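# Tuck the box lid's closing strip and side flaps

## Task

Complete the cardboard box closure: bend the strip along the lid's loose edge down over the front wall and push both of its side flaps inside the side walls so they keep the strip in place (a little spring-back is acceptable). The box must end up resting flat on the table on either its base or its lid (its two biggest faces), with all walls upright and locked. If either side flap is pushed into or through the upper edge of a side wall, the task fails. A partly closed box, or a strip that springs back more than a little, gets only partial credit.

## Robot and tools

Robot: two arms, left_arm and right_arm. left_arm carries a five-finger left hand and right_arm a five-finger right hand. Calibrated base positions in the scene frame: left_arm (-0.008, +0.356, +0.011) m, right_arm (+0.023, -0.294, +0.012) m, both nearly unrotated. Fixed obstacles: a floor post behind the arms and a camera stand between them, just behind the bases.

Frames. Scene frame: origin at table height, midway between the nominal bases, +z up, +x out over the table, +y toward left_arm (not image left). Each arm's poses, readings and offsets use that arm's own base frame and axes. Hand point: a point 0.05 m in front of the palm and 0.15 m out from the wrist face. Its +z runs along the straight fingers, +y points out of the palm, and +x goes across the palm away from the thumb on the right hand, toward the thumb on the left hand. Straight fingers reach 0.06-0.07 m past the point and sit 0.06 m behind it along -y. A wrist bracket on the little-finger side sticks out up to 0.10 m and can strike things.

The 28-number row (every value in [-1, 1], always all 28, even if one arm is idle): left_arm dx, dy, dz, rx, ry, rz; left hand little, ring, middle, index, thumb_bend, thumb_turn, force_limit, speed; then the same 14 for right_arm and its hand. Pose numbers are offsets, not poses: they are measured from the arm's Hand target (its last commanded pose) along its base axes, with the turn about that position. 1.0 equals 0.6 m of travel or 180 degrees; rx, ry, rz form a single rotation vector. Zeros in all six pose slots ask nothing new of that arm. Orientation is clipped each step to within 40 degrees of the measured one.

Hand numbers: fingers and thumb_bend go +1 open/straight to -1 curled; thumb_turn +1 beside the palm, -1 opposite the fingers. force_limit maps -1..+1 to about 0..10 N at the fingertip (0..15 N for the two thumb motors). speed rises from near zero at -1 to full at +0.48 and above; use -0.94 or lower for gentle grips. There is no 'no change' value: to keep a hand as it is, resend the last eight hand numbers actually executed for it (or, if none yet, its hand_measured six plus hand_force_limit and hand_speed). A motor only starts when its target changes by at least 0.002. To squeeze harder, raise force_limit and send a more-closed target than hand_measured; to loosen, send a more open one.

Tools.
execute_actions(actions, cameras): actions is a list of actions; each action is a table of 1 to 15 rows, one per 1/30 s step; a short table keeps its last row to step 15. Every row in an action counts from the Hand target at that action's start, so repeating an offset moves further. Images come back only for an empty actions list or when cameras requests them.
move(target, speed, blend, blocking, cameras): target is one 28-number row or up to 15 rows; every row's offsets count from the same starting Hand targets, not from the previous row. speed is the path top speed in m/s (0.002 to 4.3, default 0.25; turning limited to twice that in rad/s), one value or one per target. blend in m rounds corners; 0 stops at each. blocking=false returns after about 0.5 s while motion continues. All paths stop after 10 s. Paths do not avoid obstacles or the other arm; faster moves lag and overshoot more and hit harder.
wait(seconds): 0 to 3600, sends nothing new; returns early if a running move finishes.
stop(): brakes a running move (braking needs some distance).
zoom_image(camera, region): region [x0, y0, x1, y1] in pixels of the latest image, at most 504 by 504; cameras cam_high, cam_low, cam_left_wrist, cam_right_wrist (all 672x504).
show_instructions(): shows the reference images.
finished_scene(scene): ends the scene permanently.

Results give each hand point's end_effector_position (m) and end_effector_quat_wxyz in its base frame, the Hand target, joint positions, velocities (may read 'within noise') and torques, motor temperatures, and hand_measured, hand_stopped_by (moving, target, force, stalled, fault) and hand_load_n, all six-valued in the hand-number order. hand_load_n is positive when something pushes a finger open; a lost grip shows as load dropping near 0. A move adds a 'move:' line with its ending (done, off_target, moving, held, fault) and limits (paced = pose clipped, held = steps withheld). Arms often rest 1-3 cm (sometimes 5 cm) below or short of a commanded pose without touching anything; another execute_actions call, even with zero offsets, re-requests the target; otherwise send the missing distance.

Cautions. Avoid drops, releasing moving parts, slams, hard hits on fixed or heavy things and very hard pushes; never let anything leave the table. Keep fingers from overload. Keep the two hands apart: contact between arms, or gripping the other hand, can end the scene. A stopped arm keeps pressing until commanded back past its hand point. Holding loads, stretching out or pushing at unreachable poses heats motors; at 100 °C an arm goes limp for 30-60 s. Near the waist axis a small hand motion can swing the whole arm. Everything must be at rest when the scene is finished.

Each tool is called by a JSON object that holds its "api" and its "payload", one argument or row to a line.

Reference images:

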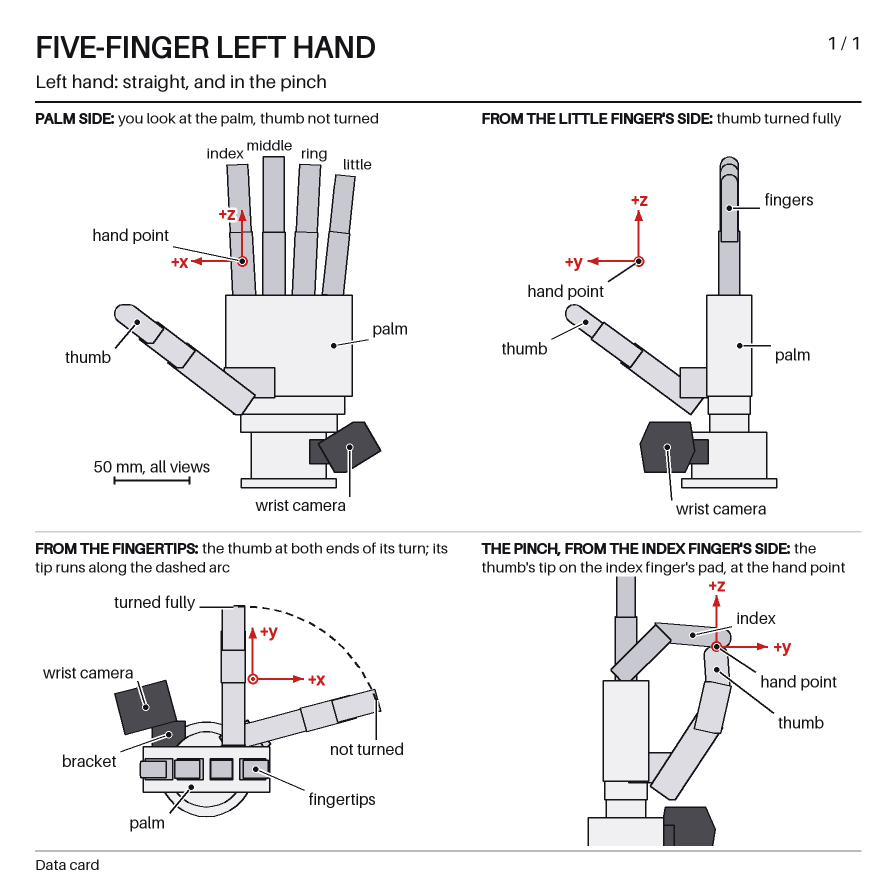

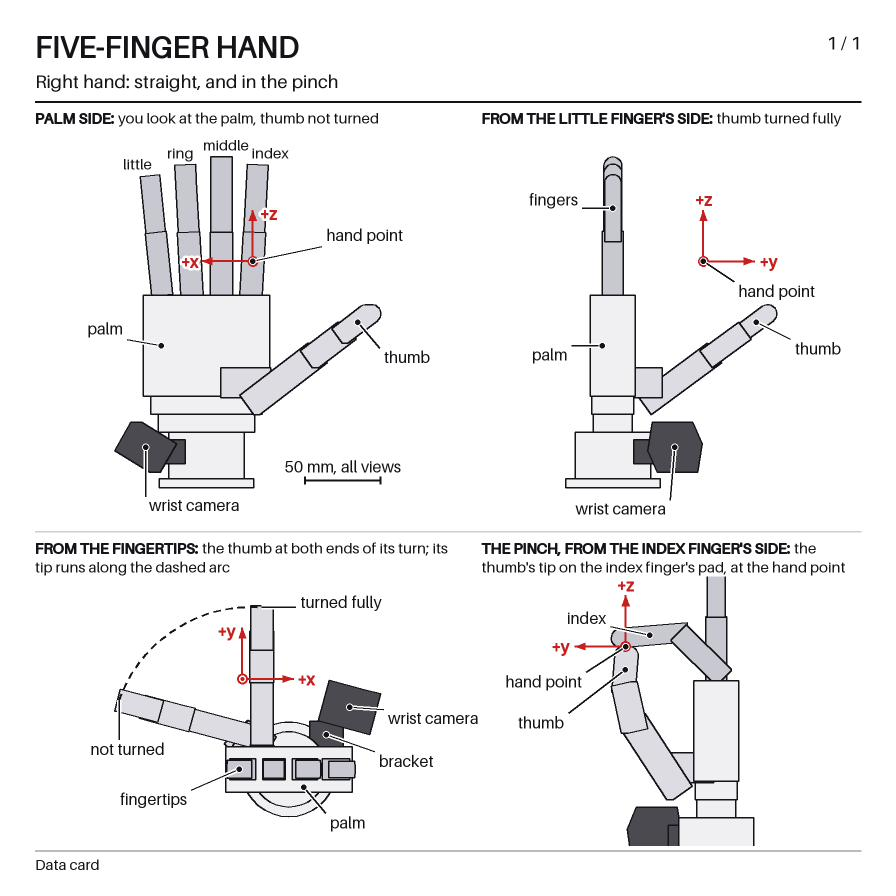

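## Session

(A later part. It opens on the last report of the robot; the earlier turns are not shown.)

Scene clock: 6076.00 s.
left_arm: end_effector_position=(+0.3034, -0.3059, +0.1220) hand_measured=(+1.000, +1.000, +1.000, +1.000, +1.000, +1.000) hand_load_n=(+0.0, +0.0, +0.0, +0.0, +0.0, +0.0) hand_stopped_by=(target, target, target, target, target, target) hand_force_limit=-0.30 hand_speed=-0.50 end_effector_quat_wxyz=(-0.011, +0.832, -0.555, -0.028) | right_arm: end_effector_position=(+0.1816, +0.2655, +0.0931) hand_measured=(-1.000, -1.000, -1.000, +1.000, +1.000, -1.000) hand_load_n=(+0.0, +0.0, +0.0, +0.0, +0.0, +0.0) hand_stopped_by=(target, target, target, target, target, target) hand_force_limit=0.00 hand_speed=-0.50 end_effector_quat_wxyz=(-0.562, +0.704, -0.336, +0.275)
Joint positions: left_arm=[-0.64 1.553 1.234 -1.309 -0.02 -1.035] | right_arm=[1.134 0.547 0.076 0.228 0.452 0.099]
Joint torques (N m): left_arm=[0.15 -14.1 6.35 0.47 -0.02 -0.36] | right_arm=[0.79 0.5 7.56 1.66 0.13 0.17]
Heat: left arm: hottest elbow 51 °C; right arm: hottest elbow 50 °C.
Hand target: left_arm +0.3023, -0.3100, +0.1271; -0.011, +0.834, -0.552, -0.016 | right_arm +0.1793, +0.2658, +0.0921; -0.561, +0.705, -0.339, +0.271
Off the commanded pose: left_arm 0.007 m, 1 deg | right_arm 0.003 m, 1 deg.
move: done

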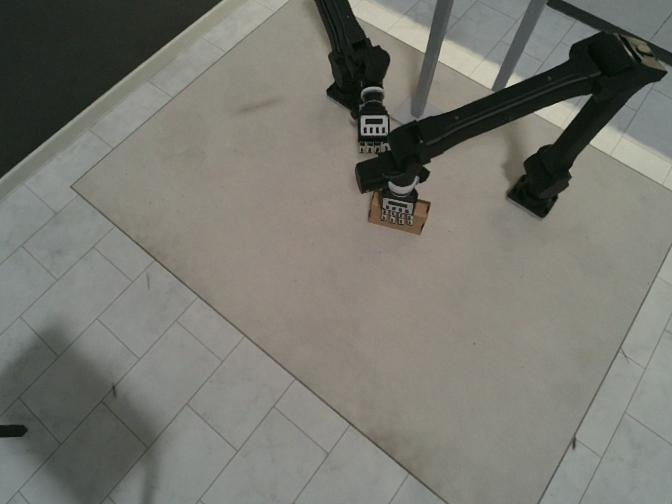

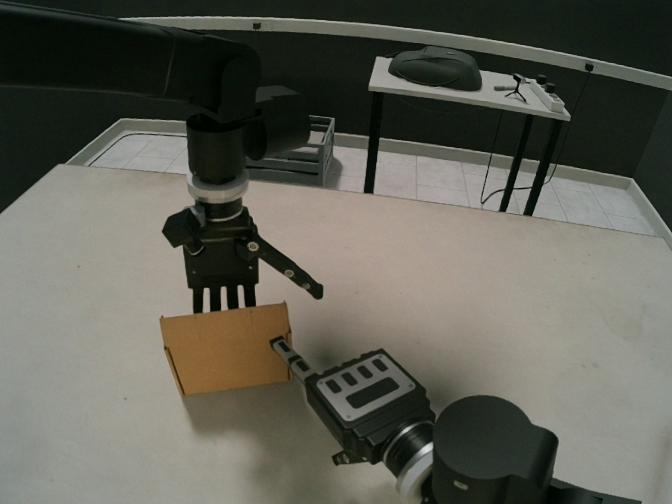

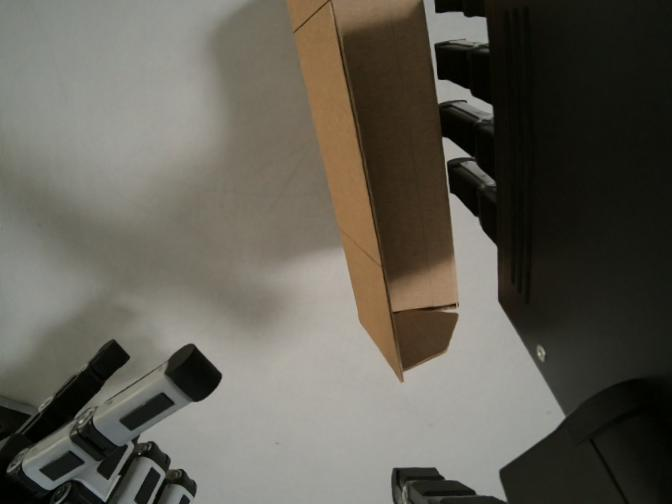

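{"api": "move", "payload": {
  "target": [
    [-0.0093,-0.0037,0,0,0,0,1,1,1,1,1,1,-0.3,-0.5, 0,0,0,0,0,0,-1,-1,-1,1,1,-1,0,-0.5]
  ],
  "speed": 0.03,
  "cameras": ["cam_high","cam_right_wrist"]
}}

{"api": "zoom_image", "payload": {
  "camera": "cam_high",
  "region": [340, 160, 450, 250]
}}

{"api": "zoom_image", "payload": {
  "camera": "cam_right_wrist",
  "region": [400, 0, 520, 320]
}}

Scene clock: 6089.20 s.
left_arm: end_effector_position=(+0.2992, -0.3075, +0.1226) hand_measured=(+1.000, +1.000, +1.000, +1.000, +1.000, +1.000) hand_load_n=(+0.0, +0.0, +0.0, +0.0, +0.0, +0.5) hand_stopped_by=(target, target, target, target, target, target) hand_force_limit=-0.30 hand_speed=-0.50 end_effector_quat_wxyz=(-0.012, +0.832, -0.554, -0.027) | right_arm: end_effector_position=(+0.1816, +0.2655, +0.0931) hand_measured=(-1.000, -1.000, -1.000, +1.000, +1.000, -1.000) hand_load_n=(+0.0, +0.0, +0.0, +0.0, +0.0, +0.0) hand_stopped_by=(target, target, target, target, target, target) hand_force_limit=0.00 hand_speed=-0.50 end_effector_quat_wxyz=(-0.562, +0.704, -0.336, +0.275)
Joint positions: left_arm=[-0.649 1.544 1.226 -1.308 -0.02 -1.046] | right_arm=[1.134 0.547 0.076 0.228 0.452 0.099]
Joint torques (N m): left_arm=[-0.09 -13.92 6.27 0.46 0 -0.37] | right_arm=[0.85 0.5 7.56 1.65 0.13 0.17]
Heat: left arm: hottest elbow 50 °C; right arm: hottest elbow 50 °C.
Hand target: left_arm +0.2966, -0.3121, +0.1271; -0.011, +0.834, -0.552, -0.016 | right_arm +0.1793, +0.2658, +0.0921; -0.561, +0.705, -0.339, +0.271
Off the commanded pose: left_arm 0.007 m, 1 deg | right_arm 0.003 m, 1 deg.
move: done

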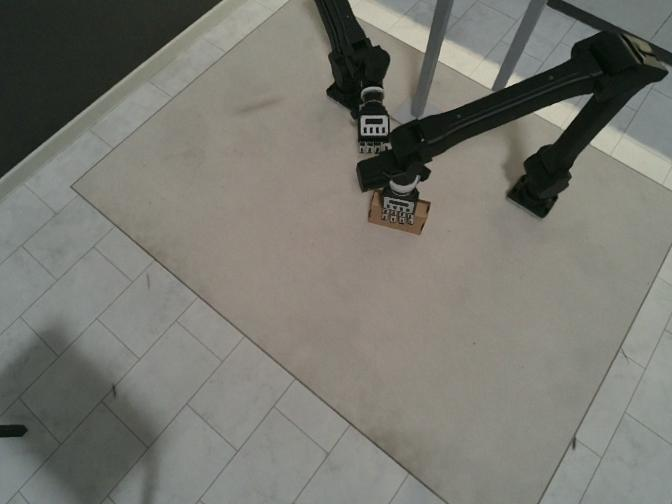

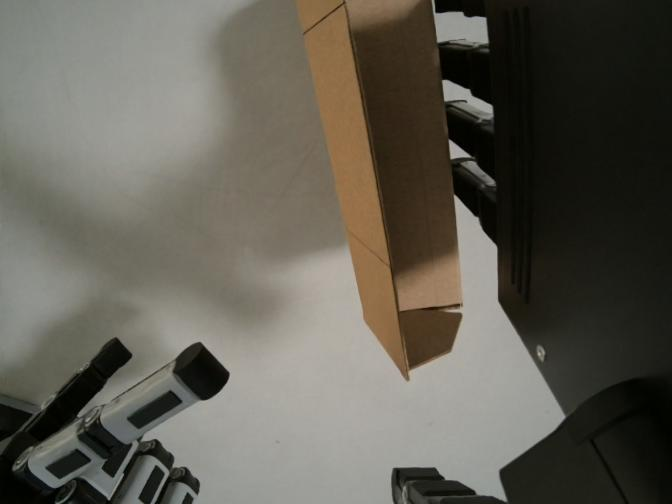

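Scaled by 4.582 from the camera's image (finer frame: 960x720).

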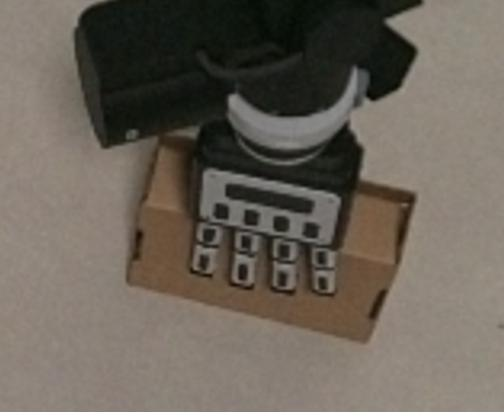

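Scaled by 1.575 from the camera's image (finer frame: 960x720).

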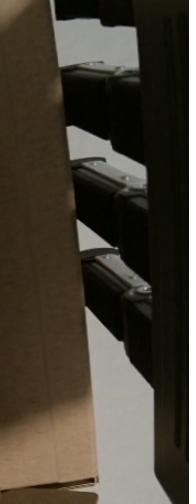

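{"api": "move", "payload": {
  "target": [
    [-0.0093,-0.0037,0,0,0,0,1,1,1,1,1,1,-0.3,-0.5, 0,0,0,0,0,0,-1,-1,-1,1,1,-1,0,-0.5]
  ],
  "speed": 0.03,
  "cameras": ["cam_high","cam_right_wrist"]
}}

{"api": "zoom_image", "payload": {
  "camera": "cam_high",
  "region": [340, 160, 450, 250]
}}

{"api": "zoom_image", "payload": {
  "camera": "cam_right_wrist",
  "region": [300, 0, 520, 400]
}}

Scene clock: 6099.23 s.
left_arm: end_effector_position=(+0.2934, -0.3100, +0.1225) hand_measured=(+1.000, +1.000, +1.000, +1.000, +1.000, +1.000) hand_load_n=(+0.0, +0.0, +0.0, +0.0, +0.0, +0.0) hand_stopped_by=(target, target, target, target, target, target) hand_force_limit=-0.30 hand_speed=-0.50 end_effector_quat_wxyz=(-0.012, +0.832, -0.554, -0.027) | right_arm: end_effector_position=(+0.1816, +0.2655, +0.0931) hand_measured=(-1.000, -1.000, -1.000, +1.000, +1.000, -1.000) hand_load_n=(+0.0, +0.0, +0.0, +0.0, +0.0, +0.0) hand_stopped_by=(target, target, target, target, target, target) hand_force_limit=0.00 hand_speed=-0.50 end_effector_quat_wxyz=(-0.562, +0.704, -0.336, +0.275)
Joint positions: left_arm=[-0.662 1.537 1.218 -1.307 -0.02 -1.058] | right_arm=[1.134 0.547 0.076 0.228 0.452 0.099]
Joint torques (N m): left_arm=[-0.03 -13.86 6.28 0.44 0.02 -0.37] | right_arm=[0.79 0.5 7.56 1.65 0.13 0.17]
Heat: left arm: hottest elbow 49 °C; right arm: hottest elbow 50 °C.
Hand target: left_arm +0.2910, -0.3144, +0.1271; -0.011, +0.834, -0.552, -0.016 | right_arm +0.1793, +0.2658, +0.0921; -0.561, +0.705, -0.339, +0.271
Off the commanded pose: left_arm 0.007 m, 1 deg | right_arm 0.003 m, 1 deg.
move: done

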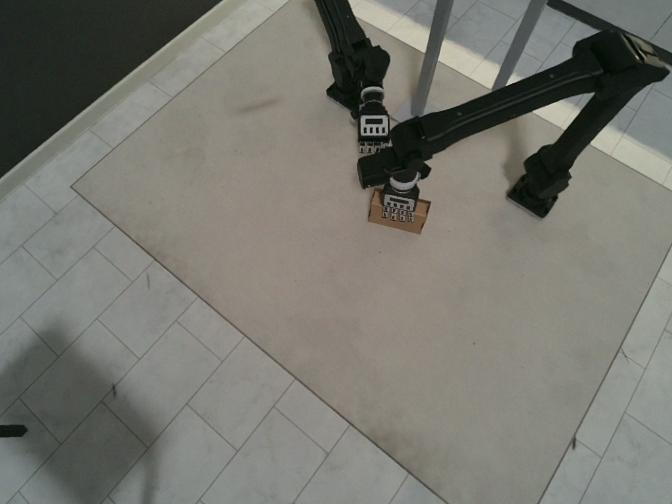

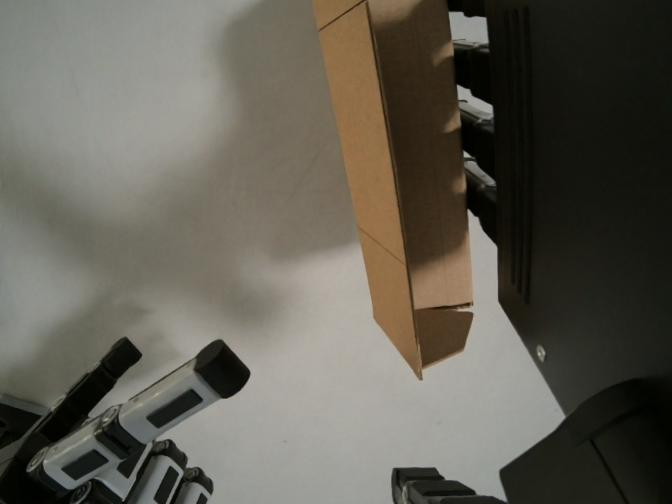

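Scaled by 4.582 from the camera's image (finer frame: 960x720).

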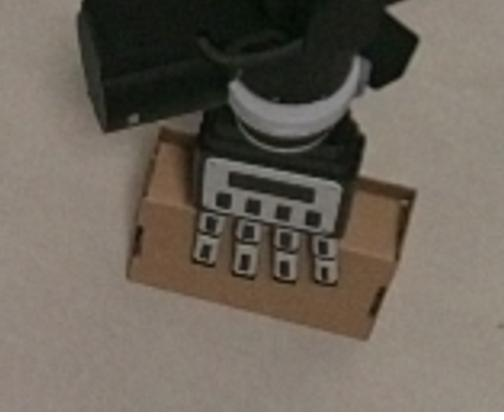

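Scaled by 1.260 from the camera's image (finer frame: 960x720).

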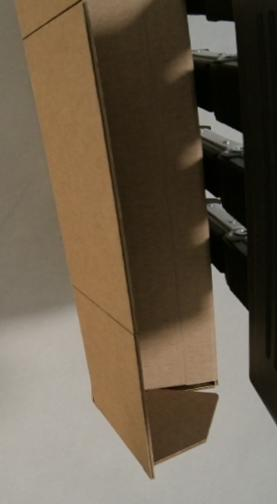

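{"api": "move", "payload": {
  "target": [
    [0,0,0,0,0,0,1,1,1,1,1,1,-0.3,-0.5, -0.01,0.05,0.06,0,0,0,-1,-1,-1,1,1,-1,0,-0.5],
    [0,0,0,0,0,0,1,1,1,1,1,1,-0.3,-0.5, 0.02,0.12,0.05,0,0,0,-1,-1,-1,1,1,-1,0,-0.5]
  ],
  "speed": 0.06,
  "blend": 0.01,
  "cameras": ["cam_high","cam_low","cam_right_wrist","cam_left_wrist"]
}}

{"api": "zoom_image", "payload": {
  "camera": "cam_low",
  "region": [120, 240, 340, 420]
}}

Scene clock: 6110.60 s.
left_arm: end_effector_position=(+0.2934, -0.3100, +0.1225) hand_measured=(+1.000, +1.000, +1.000, +1.000, +1.000, +1.000) hand_load_n=(+0.0, +0.0, +0.0, +0.0, +0.0, -0.5) hand_stopped_by=(target, target, target, target, target, target) hand_force_limit=-0.30 hand_speed=-0.50 end_effector_quat_wxyz=(-0.012, +0.832, -0.554, -0.027) | right_arm: end_effector_position=(+0.1842, +0.3231, +0.1009) hand_measured=(-1.000, -1.000, -1.000, +1.000, +1.000, -1.000) hand_load_n=(+0.0, +0.0, +0.0, +0.0, +0.0, +0.0) hand_stopped_by=(target, target, target, target, target, target) hand_force_limit=0.00 hand_speed=-0.50 end_effector_quat_wxyz=(-0.541, +0.722, -0.333, +0.274)
Joint positions: left_arm=[-0.662 1.537 1.218 -1.307 -0.02 -1.059] | right_arm=[1.237 0.873 0.227 0.333 0.545 0.129]
Joint torques (N m): left_arm=[-0.03 -13.86 6.27 0.46 0.02 -0.37] | right_arm=[-0.21 -1.38 9.26 3.03 -0.08 0.12]
Heat: left arm: hottest elbow 49 °C; right arm: hottest elbow 50 °C.
Hand target: left_arm +0.2910, -0.3144, +0.1271; -0.011, +0.834, -0.552, -0.016 | right_arm +0.1914, +0.3378, +0.1221; -0.561, +0.705, -0.339, +0.271
Off the commanded pose: left_arm 0.007 m, 1 deg | right_arm 0.027 m, 3 deg.
move: off_target (right_arm)

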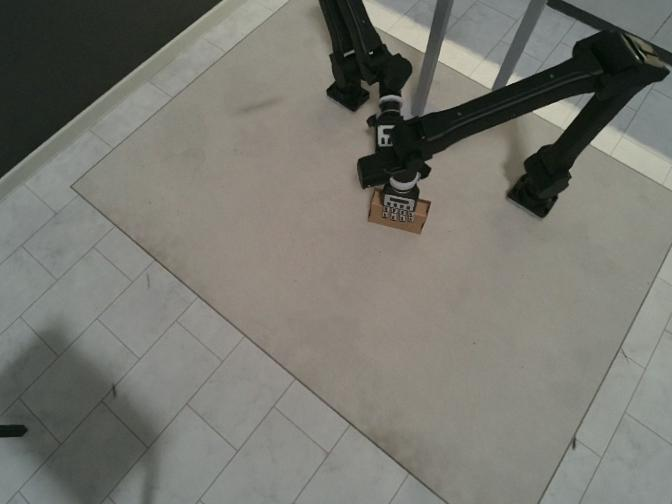

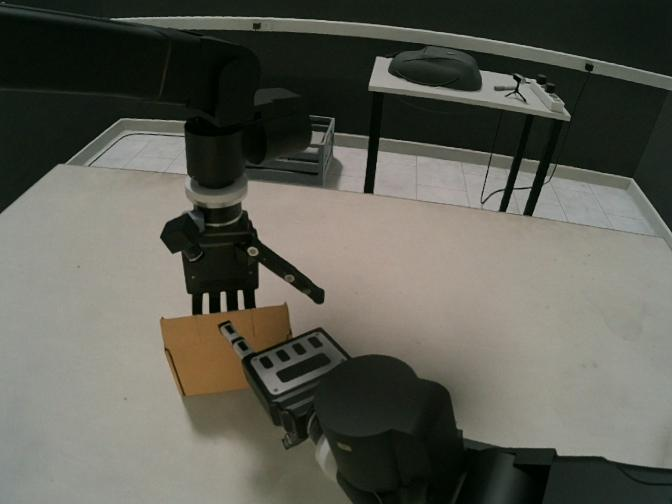

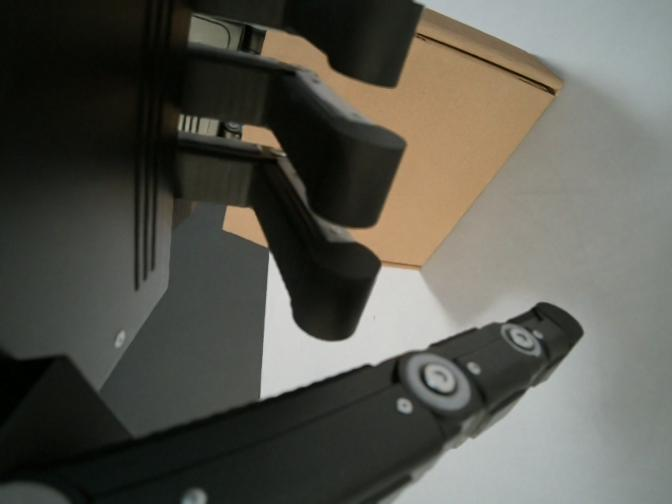

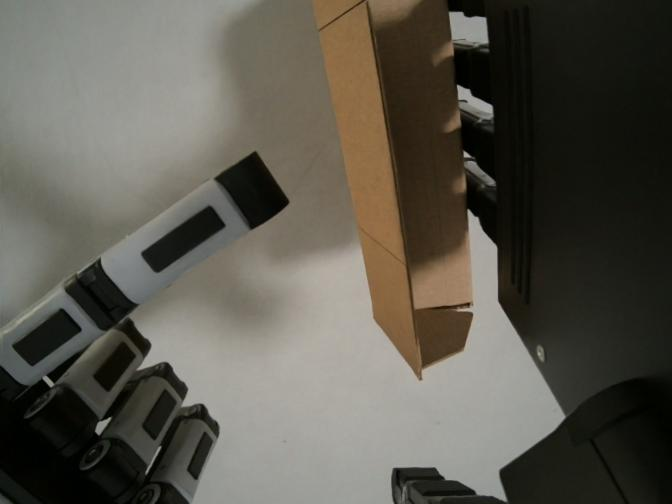

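Scaled by 2.291 from the camera's image (finer frame: 960x720).

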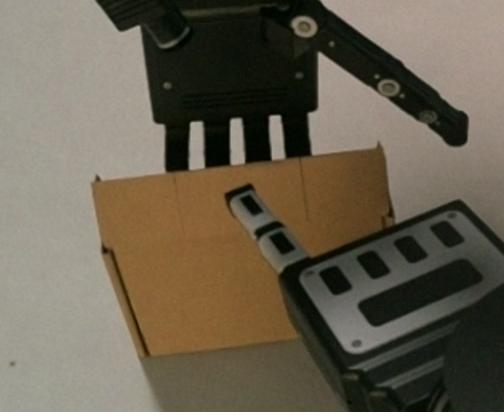

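{"api": "move", "payload": {
  "target": [
    [0,0,0,0,0,0,1,1,1,1,1,1,-0.3,-0.5, 0.035,0.0207,-0.006,0,0,0,-1,-1,-1,1,1,-1,0,-0.5]
  ],
  "speed": 0.04,
  "cameras": ["cam_low","cam_high","cam_right_wrist"]
}}

{"api": "zoom_image", "payload": {
  "camera": "cam_low",
  "region": [140, 270, 310, 400]
}}

{"api": "zoom_image", "payload": {
  "camera": "cam_right_wrist",
  "region": [220, 0, 520, 400]
}}

Scene clock: 6120.67 s.
left_arm: end_effector_position=(+0.2934, -0.3100, +0.1225) hand_measured=(+1.000, +1.000, +1.000, +1.000, +1.000, +1.000) hand_load_n=(+0.0, +0.0, +0.0, +0.0, +0.0, +0.0) hand_stopped_by=(target, target, target, target, target, target) hand_force_limit=-0.30 hand_speed=-0.50 end_effector_quat_wxyz=(-0.012, +0.832, -0.554, -0.027) | right_arm: end_effector_position=(+0.2032, +0.3370, +0.0990) hand_measured=(-1.000, -1.000, -1.000, +1.000, +1.000, -1.000) hand_load_n=(+0.0, +0.0, +0.0, +0.0, +0.0, +0.0) hand_stopped_by=(target, target, target, target, target, target) hand_force_limit=0.00 hand_speed=-0.50 end_effector_quat_wxyz=(-0.544, +0.719, -0.340, +0.268)
Joint positions: left_arm=[-0.662 1.537 1.218 -1.307 -0.02 -1.059] | right_arm=[1.172 0.978 0.259 0.416 0.482 0.128]
Joint torques (N m): left_arm=[-0.03 -13.8 6.28 0.44 0.02 -0.37] | right_arm=[-0.26 -2.14 8.92 3.08 -0.1 -0.05]
Heat: left arm: hottest elbow 49 °C; right arm: hottest elbow 51 °C.
Hand target: left_arm +0.2910, -0.3144, +0.1271; -0.011, +0.834, -0.552, -0.016 | right_arm +0.2124, +0.3502, +0.1185; -0.561, +0.705, -0.339, +0.271
Off the commanded pose: left_arm 0.007 m, 1 deg | right_arm 0.025 m, 3 deg.
move: off_target (right_arm)
Images, in order (width x height): cam_high 672x504, cam_low 672x504, cam_right_wrist 672x504.

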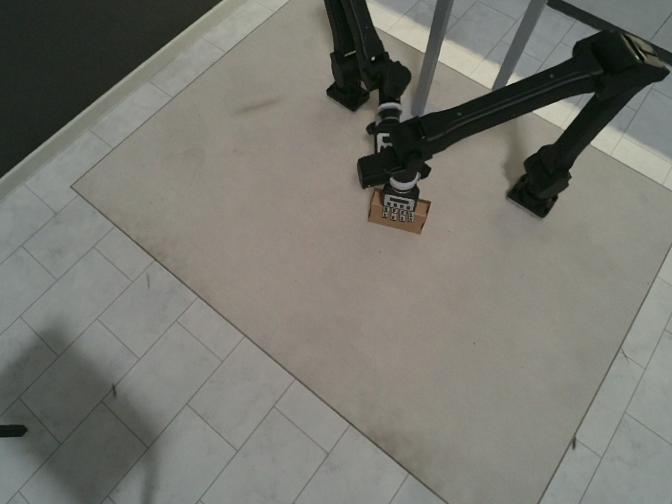

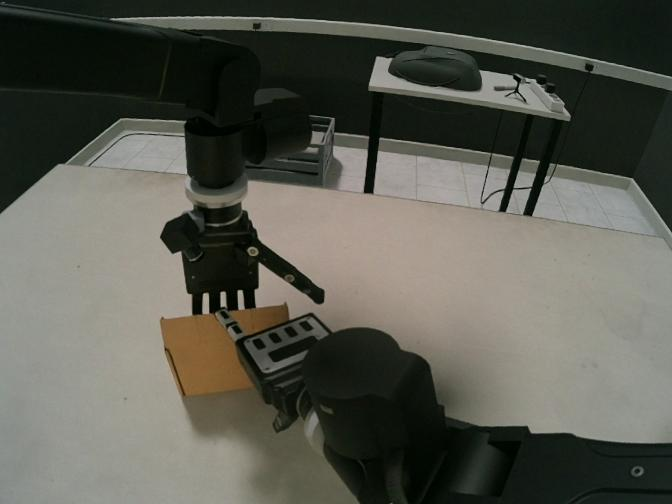

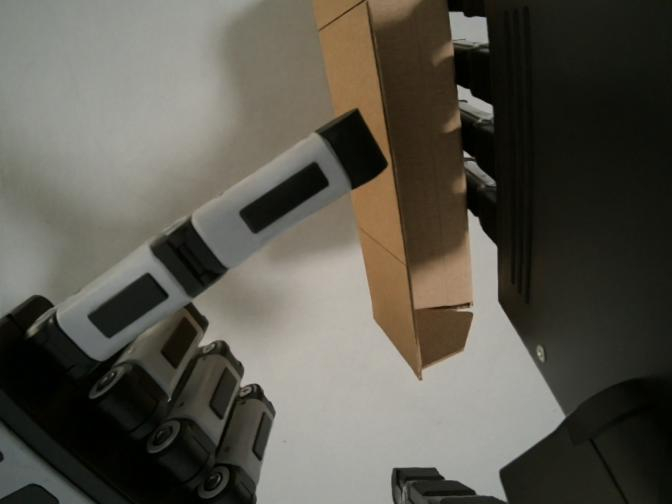

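Scaled by 2.965 from the camera's image (finer frame: 960x720).

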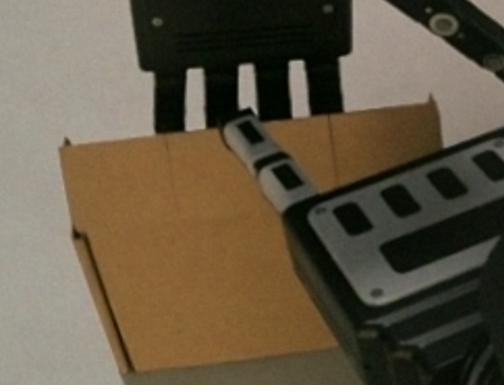

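Scaled by 1.260 from the camera's image (finer frame: 960x720).

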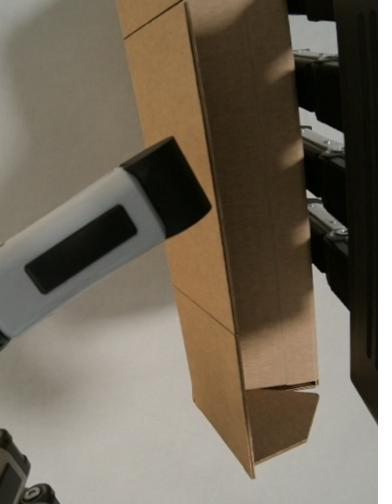

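{"api": "move", "payload": {
  "target": [
    [0,0,0,0,0,0,1,1,1,1,1,1,-0.3,-0.5, 0.0055,0.0025,-0.009,0,0,0,-1,-1,-1,1,1,-1,0,-0.5],
    [0,0,0,0,0,0,1,1,1,1,1,1,-0.3,-0.5, 0.015,0.007,-0.012,0,0,0,-1,-1,-1,1,1,-1,0,-0.5]
  ],
  "speed": 0.03,
  "cameras": ["cam_low","cam_high","cam_right_wrist"]
}}

{"api": "zoom_image", "payload": {
  "camera": "cam_low",
  "region": [140, 270, 310, 400]
}}

{"api": "zoom_image", "payload": {
  "camera": "cam_right_wrist",
  "region": [220, 0, 520, 400]
}}

Scene clock: 6135.90 s.
left_arm: end_effector_position=(+0.2934, -0.3100, +0.1225) hand_measured=(+1.000, +1.000, +1.000, +1.000, +1.000, +1.000) hand_load_n=(+0.0, +0.0, +0.0, +0.0, +0.0, +0.0) hand_stopped_by=(target, target, target, target, target, target) hand_force_limit=-0.30 hand_speed=-0.50 end_effector_quat_wxyz=(-0.012, +0.832, -0.554, -0.027) | right_arm: end_effector_position=(+0.2115, +0.3419, +0.0933) hand_measured=(-1.000, -1.000, -1.000, +1.000, +1.000, -1.000) hand_load_n=(+0.0, +0.0, +0.0, +0.0, +0.0, +0.0) hand_stopped_by=(target, target, target, target, target, target) hand_force_limit=0.00 hand_speed=-0.50 end_effector_quat_wxyz=(-0.545, +0.718, -0.341, +0.266)
Joint positions: left_arm=[-0.662 1.537 1.218 -1.307 -0.02 -1.059] | right_arm=[1.146 1.038 0.265 0.476 0.455 0.123]
Joint torques (N m): left_arm=[-0.03 -13.8 6.27 0.44 0.02 -0.37] | right_arm=[-0.32 -2.61 8.57 3.04 -0.09 -0.07]
Heat: left arm: hottest elbow 49 °C; right arm: hottest elbow 52 °C.
Hand target: left_arm +0.2910, -0.3144, +0.1271; -0.011, +0.834, -0.552, -0.016 | right_arm +0.2213, +0.3544, +0.1112; -0.561, +0.705, -0.339, +0.271
Off the commanded pose: left_arm 0.007 m, 1 deg | right_arm 0.024 m, 2 deg.
move: off_target (right_arm)
Images, in order (width x height): cam_high 672x504, cam_low 672x504, cam_right_wrist 672x504.

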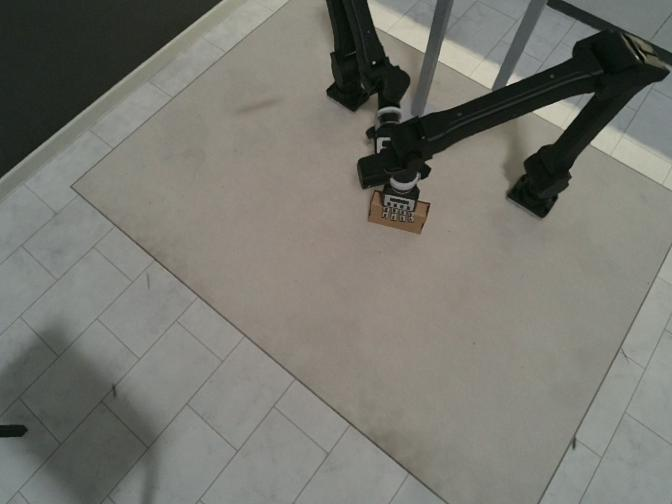

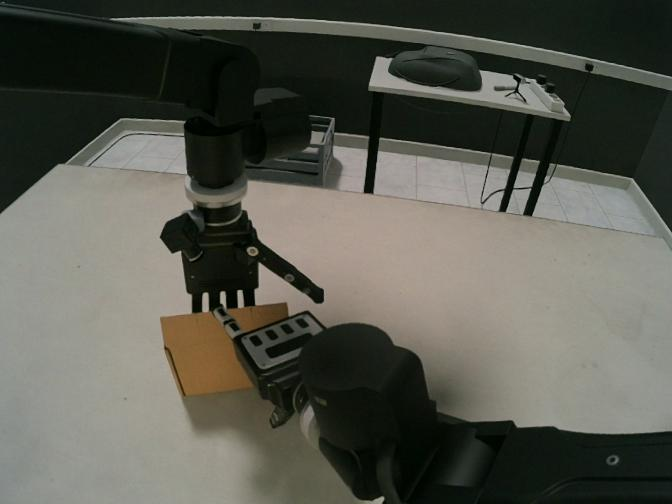

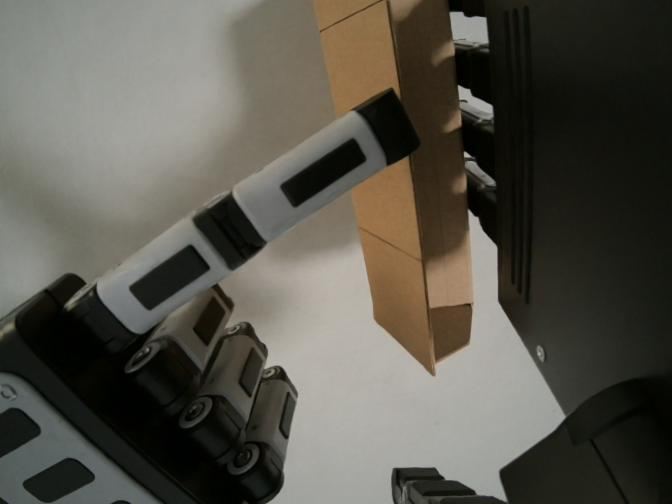

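Scaled by 2.965 from the camera's image (finer frame: 960x720).

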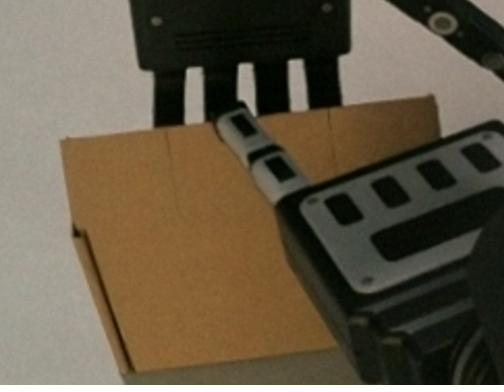

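Scaled by 1.260 from the camera's image (finer frame: 960x720).

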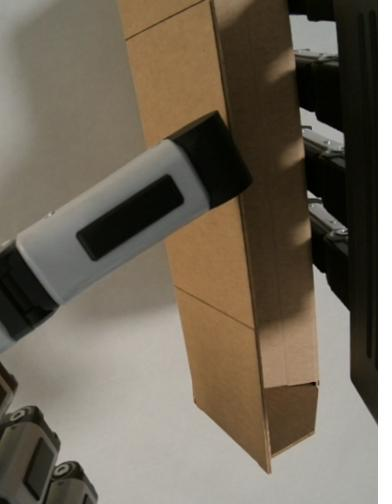

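{"api": "zoom_image", "payload": {
  "camera": "cam_right_wrist",
  "region": [400, 280, 490, 390]
}}

Scaled by 4.582 from the camera's image (finer frame: 960x720).

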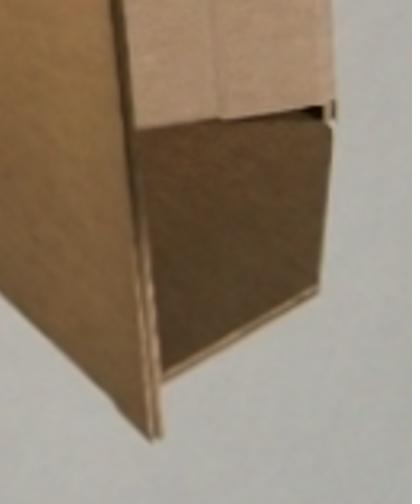

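{"api": "move", "payload": {
  "target": [
    [0,0,0,0,0,0,1,1,1,1,1,1,-0.3,-0.5, 0.0185,0.008,-0.005,0,0,0,-1,-1,-1,1,1,-1,0,-0.5]
  ],
  "speed": 0.02,
  "cameras": ["cam_low","cam_high","cam_right_wrist"]
}}

{"api": "zoom_image", "payload": {
  "camera": "cam_right_wrist",
  "region": [320, 0, 520, 400]
}}

{"api": "zoom_image", "payload": {
  "camera": "cam_right_wrist",
  "region": [400, 280, 490, 390]
}}

{"api": "zoom_image", "payload": {
  "camera": "cam_high",
  "region": [360, 180, 440, 240]
}}

Scene clock: 6150.83 s.
left_arm: end_effector_position=(+0.2934, -0.3100, +0.1225) hand_measured=(+1.000, +1.000, +1.000, +1.000, +1.000, +1.000) hand_load_n=(+0.0, +0.0, +0.0, +0.0, +0.0, +0.0) hand_stopped_by=(target, target, target, target, target, target) hand_force_limit=-0.30 hand_speed=-0.50 end_effector_quat_wxyz=(-0.012, +0.832, -0.554, -0.027) | right_arm: end_effector_position=(+0.2224, +0.3472, +0.0914) hand_measured=(-1.000, -1.000, -1.000, +1.000, +1.000, -1.000) hand_load_n=(+0.0, +0.0, +0.5, +0.0, +0.0, +0.0) hand_stopped_by=(target, target, target, target, target, target) hand_force_limit=0.00 hand_speed=-0.50 end_effector_quat_wxyz=(-0.546, +0.717, -0.342, +0.266)
Joint positions: left_arm=[-0.662 1.537 1.218 -1.307 -0.02 -1.059] | right_arm=[1.113 1.087 0.282 0.514 0.424 0.114]
Joint torques (N m): left_arm=[-0.03 -13.86 6.27 0.46 0.02 -0.37] | right_arm=[-0.32 -2.96 8.36 3.03 -0.11 -0.07]
Heat: left arm: hottest elbow 48 °C; right arm: hottest elbow 52 °C.
Hand target: left_arm +0.2910, -0.3144, +0.1271; -0.011, +0.834, -0.552, -0.016 | right_arm +0.2324, +0.3592, +0.1083; -0.561, +0.705, -0.339, +0.271
Off the commanded pose: left_arm 0.007 m, 1 deg | right_arm 0.023 m, 2 deg.
move: off_target (right_arm)
Images, in order (width x height): cam_high 672x504, cam_low 672x504, cam_right_wrist 672x504.

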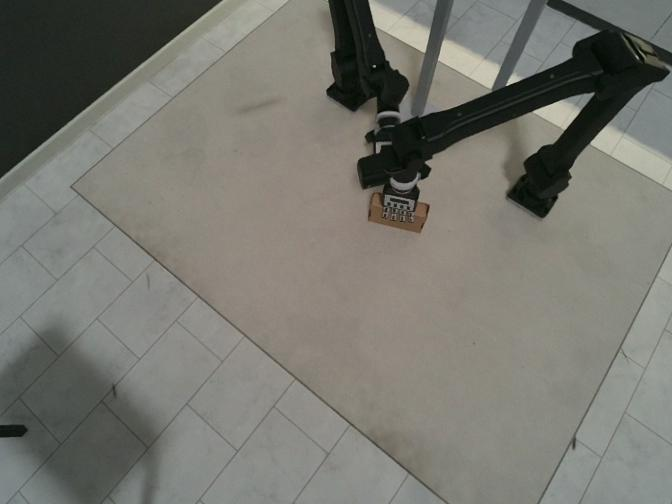

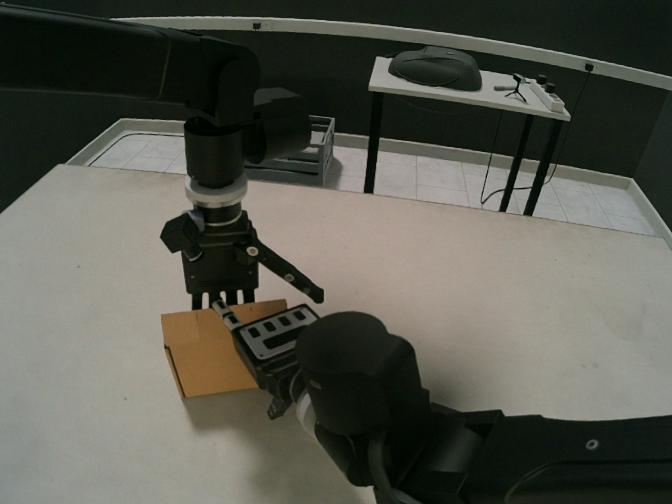

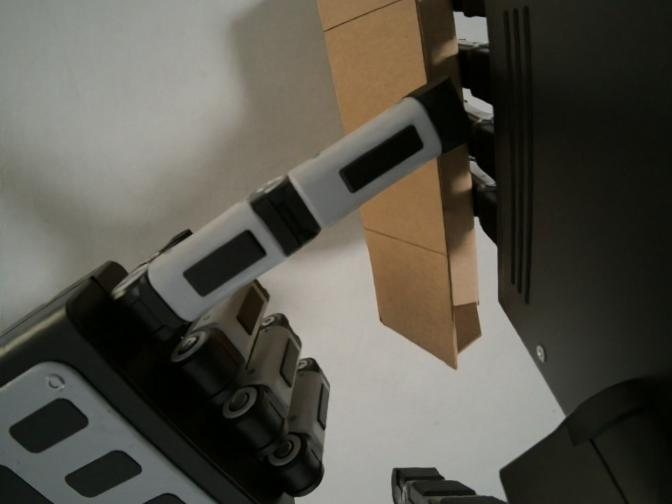

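Scaled by 1.260 from the camera's image (finer frame: 960x720).

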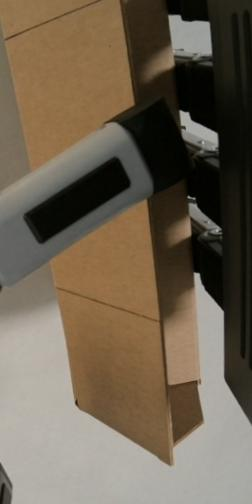

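Scaled by 4.582 from the camera's image (finer frame: 960x720).

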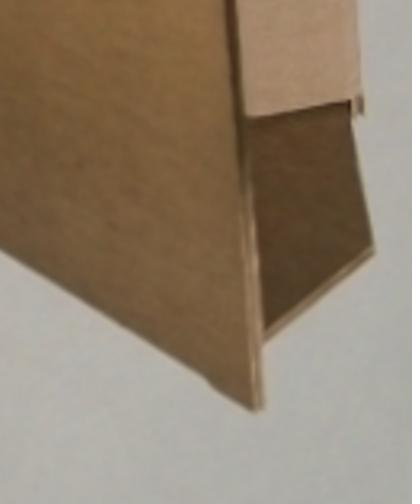

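Scaled by 6.300 from the camera's image (finer frame: 960x720).

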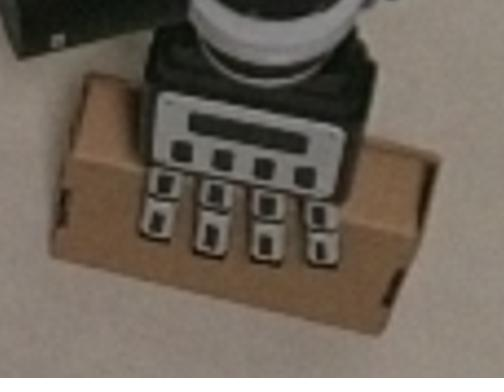

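{"api": "move", "payload": {
  "target": [
    [0,0,0,0,0,0,1,1,1,1,1,1,-0.3,-0.5, 0.0168,0.0073,-0.0145,0,0,0,-1,-1,-1,1,1,-1,0,-0.5]
  ],
  "speed": 0.02,
  "cameras": ["cam_low","cam_high","cam_right_wrist"]
}}

{"api": "zoom_image", "payload": {
  "camera": "cam_right_wrist",
  "region": [320, 0, 520, 400]
}}

{"api": "zoom_image", "payload": {
  "camera": "cam_high",
  "region": [360, 180, 440, 240]
}}

{"api": "zoom_image", "payload": {
  "camera": "cam_low",
  "region": [140, 270, 310, 400]
}}

Scene clock: 6162.50 s.
left_arm: end_effector_position=(+0.2940, -0.3099, +0.1223) hand_measured=(+1.000, +1.000, +1.000, +1.000, +1.000, +1.000) hand_load_n=(+0.0, +0.0, +0.0, +0.0, +0.0, +0.0) hand_stopped_by=(target, target, target, target, target, target) hand_force_limit=-0.30 hand_speed=-0.50 end_effector_quat_wxyz=(-0.013, +0.832, -0.554, -0.026) | right_arm: end_effector_position=(+0.2317, +0.3525, +0.0856) hand_measured=(-1.000, -1.000, -1.000, +1.000, +1.000, -1.000) hand_load_n=(+0.0, +0.0, +0.5, +0.0, +0.0, +0.0) hand_stopped_by=(target, target, target, target, target, target) hand_force_limit=0.00 hand_speed=-0.50 end_effector_quat_wxyz=(-0.549, +0.715, -0.342, +0.265)
Joint positions: left_arm=[-0.662 1.537 1.218 -1.305 -0.022 -1.059] | right_arm=[1.088 1.151 0.291 0.578 0.398 0.108]
Joint torques (N m): left_arm=[-0.03 -13.86 6.28 0.42 0.1 -0.37] | right_arm=[-0.44 -3.19 8.02 3 -0.12 -0.07]
Heat: left arm: hottest elbow 48 °C; right arm: hottest elbow 52 °C.
Hand target: left_arm +0.2911, -0.3144, +0.1271; -0.011, +0.834, -0.552, -0.016 | right_arm +0.2426, +0.3635, +0.0995; -0.561, +0.705, -0.339, +0.271
Off the commanded pose: left_arm 0.007 m, 1 deg | right_arm 0.021 m, 2 deg.
move: off_target (right_arm)
Images, in order (width x height): cam_high 672x504, cam_low 672x504, cam_right_wrist 672x504.

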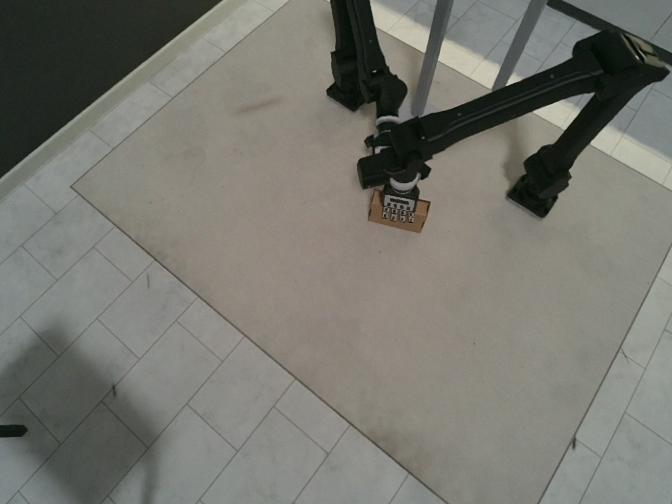

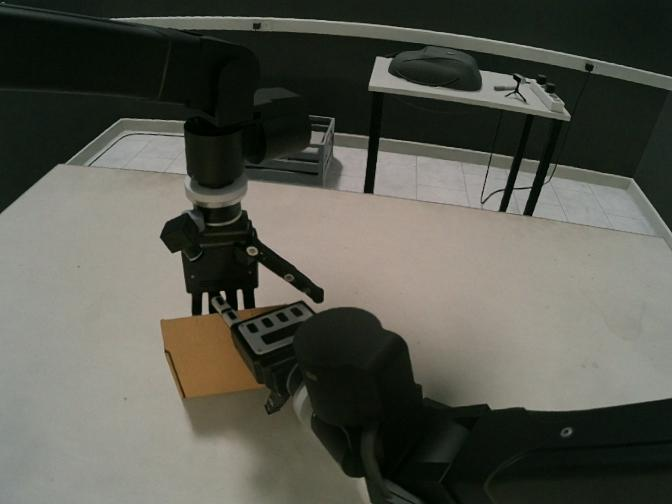

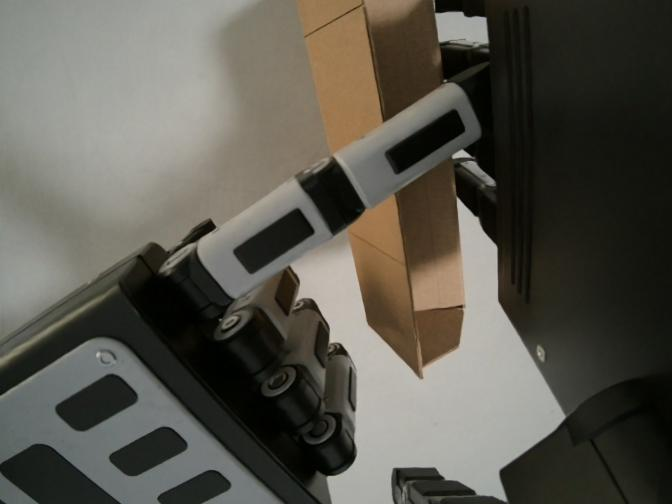

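Scaled by 1.260 from the camera's image (finer frame: 960x720).

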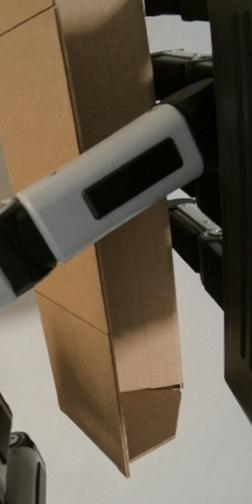

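Scaled by 6.300 from the camera's image (finer frame: 960x720).

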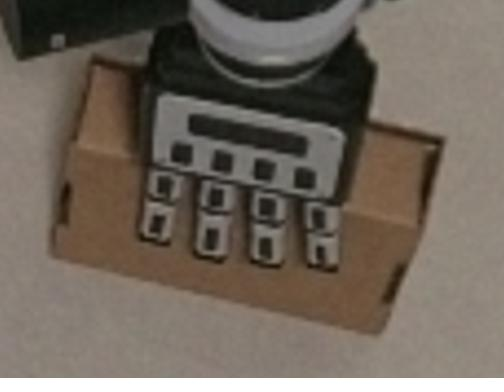

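Scaled by 2.965 from the camera's image (finer frame: 960x720).

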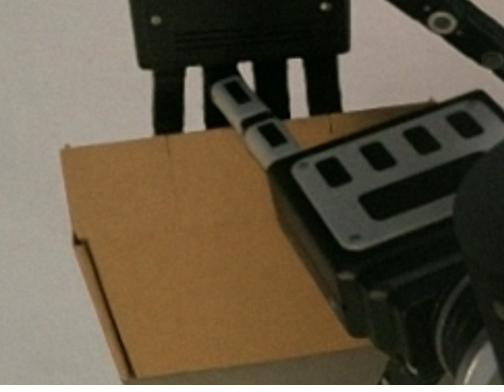

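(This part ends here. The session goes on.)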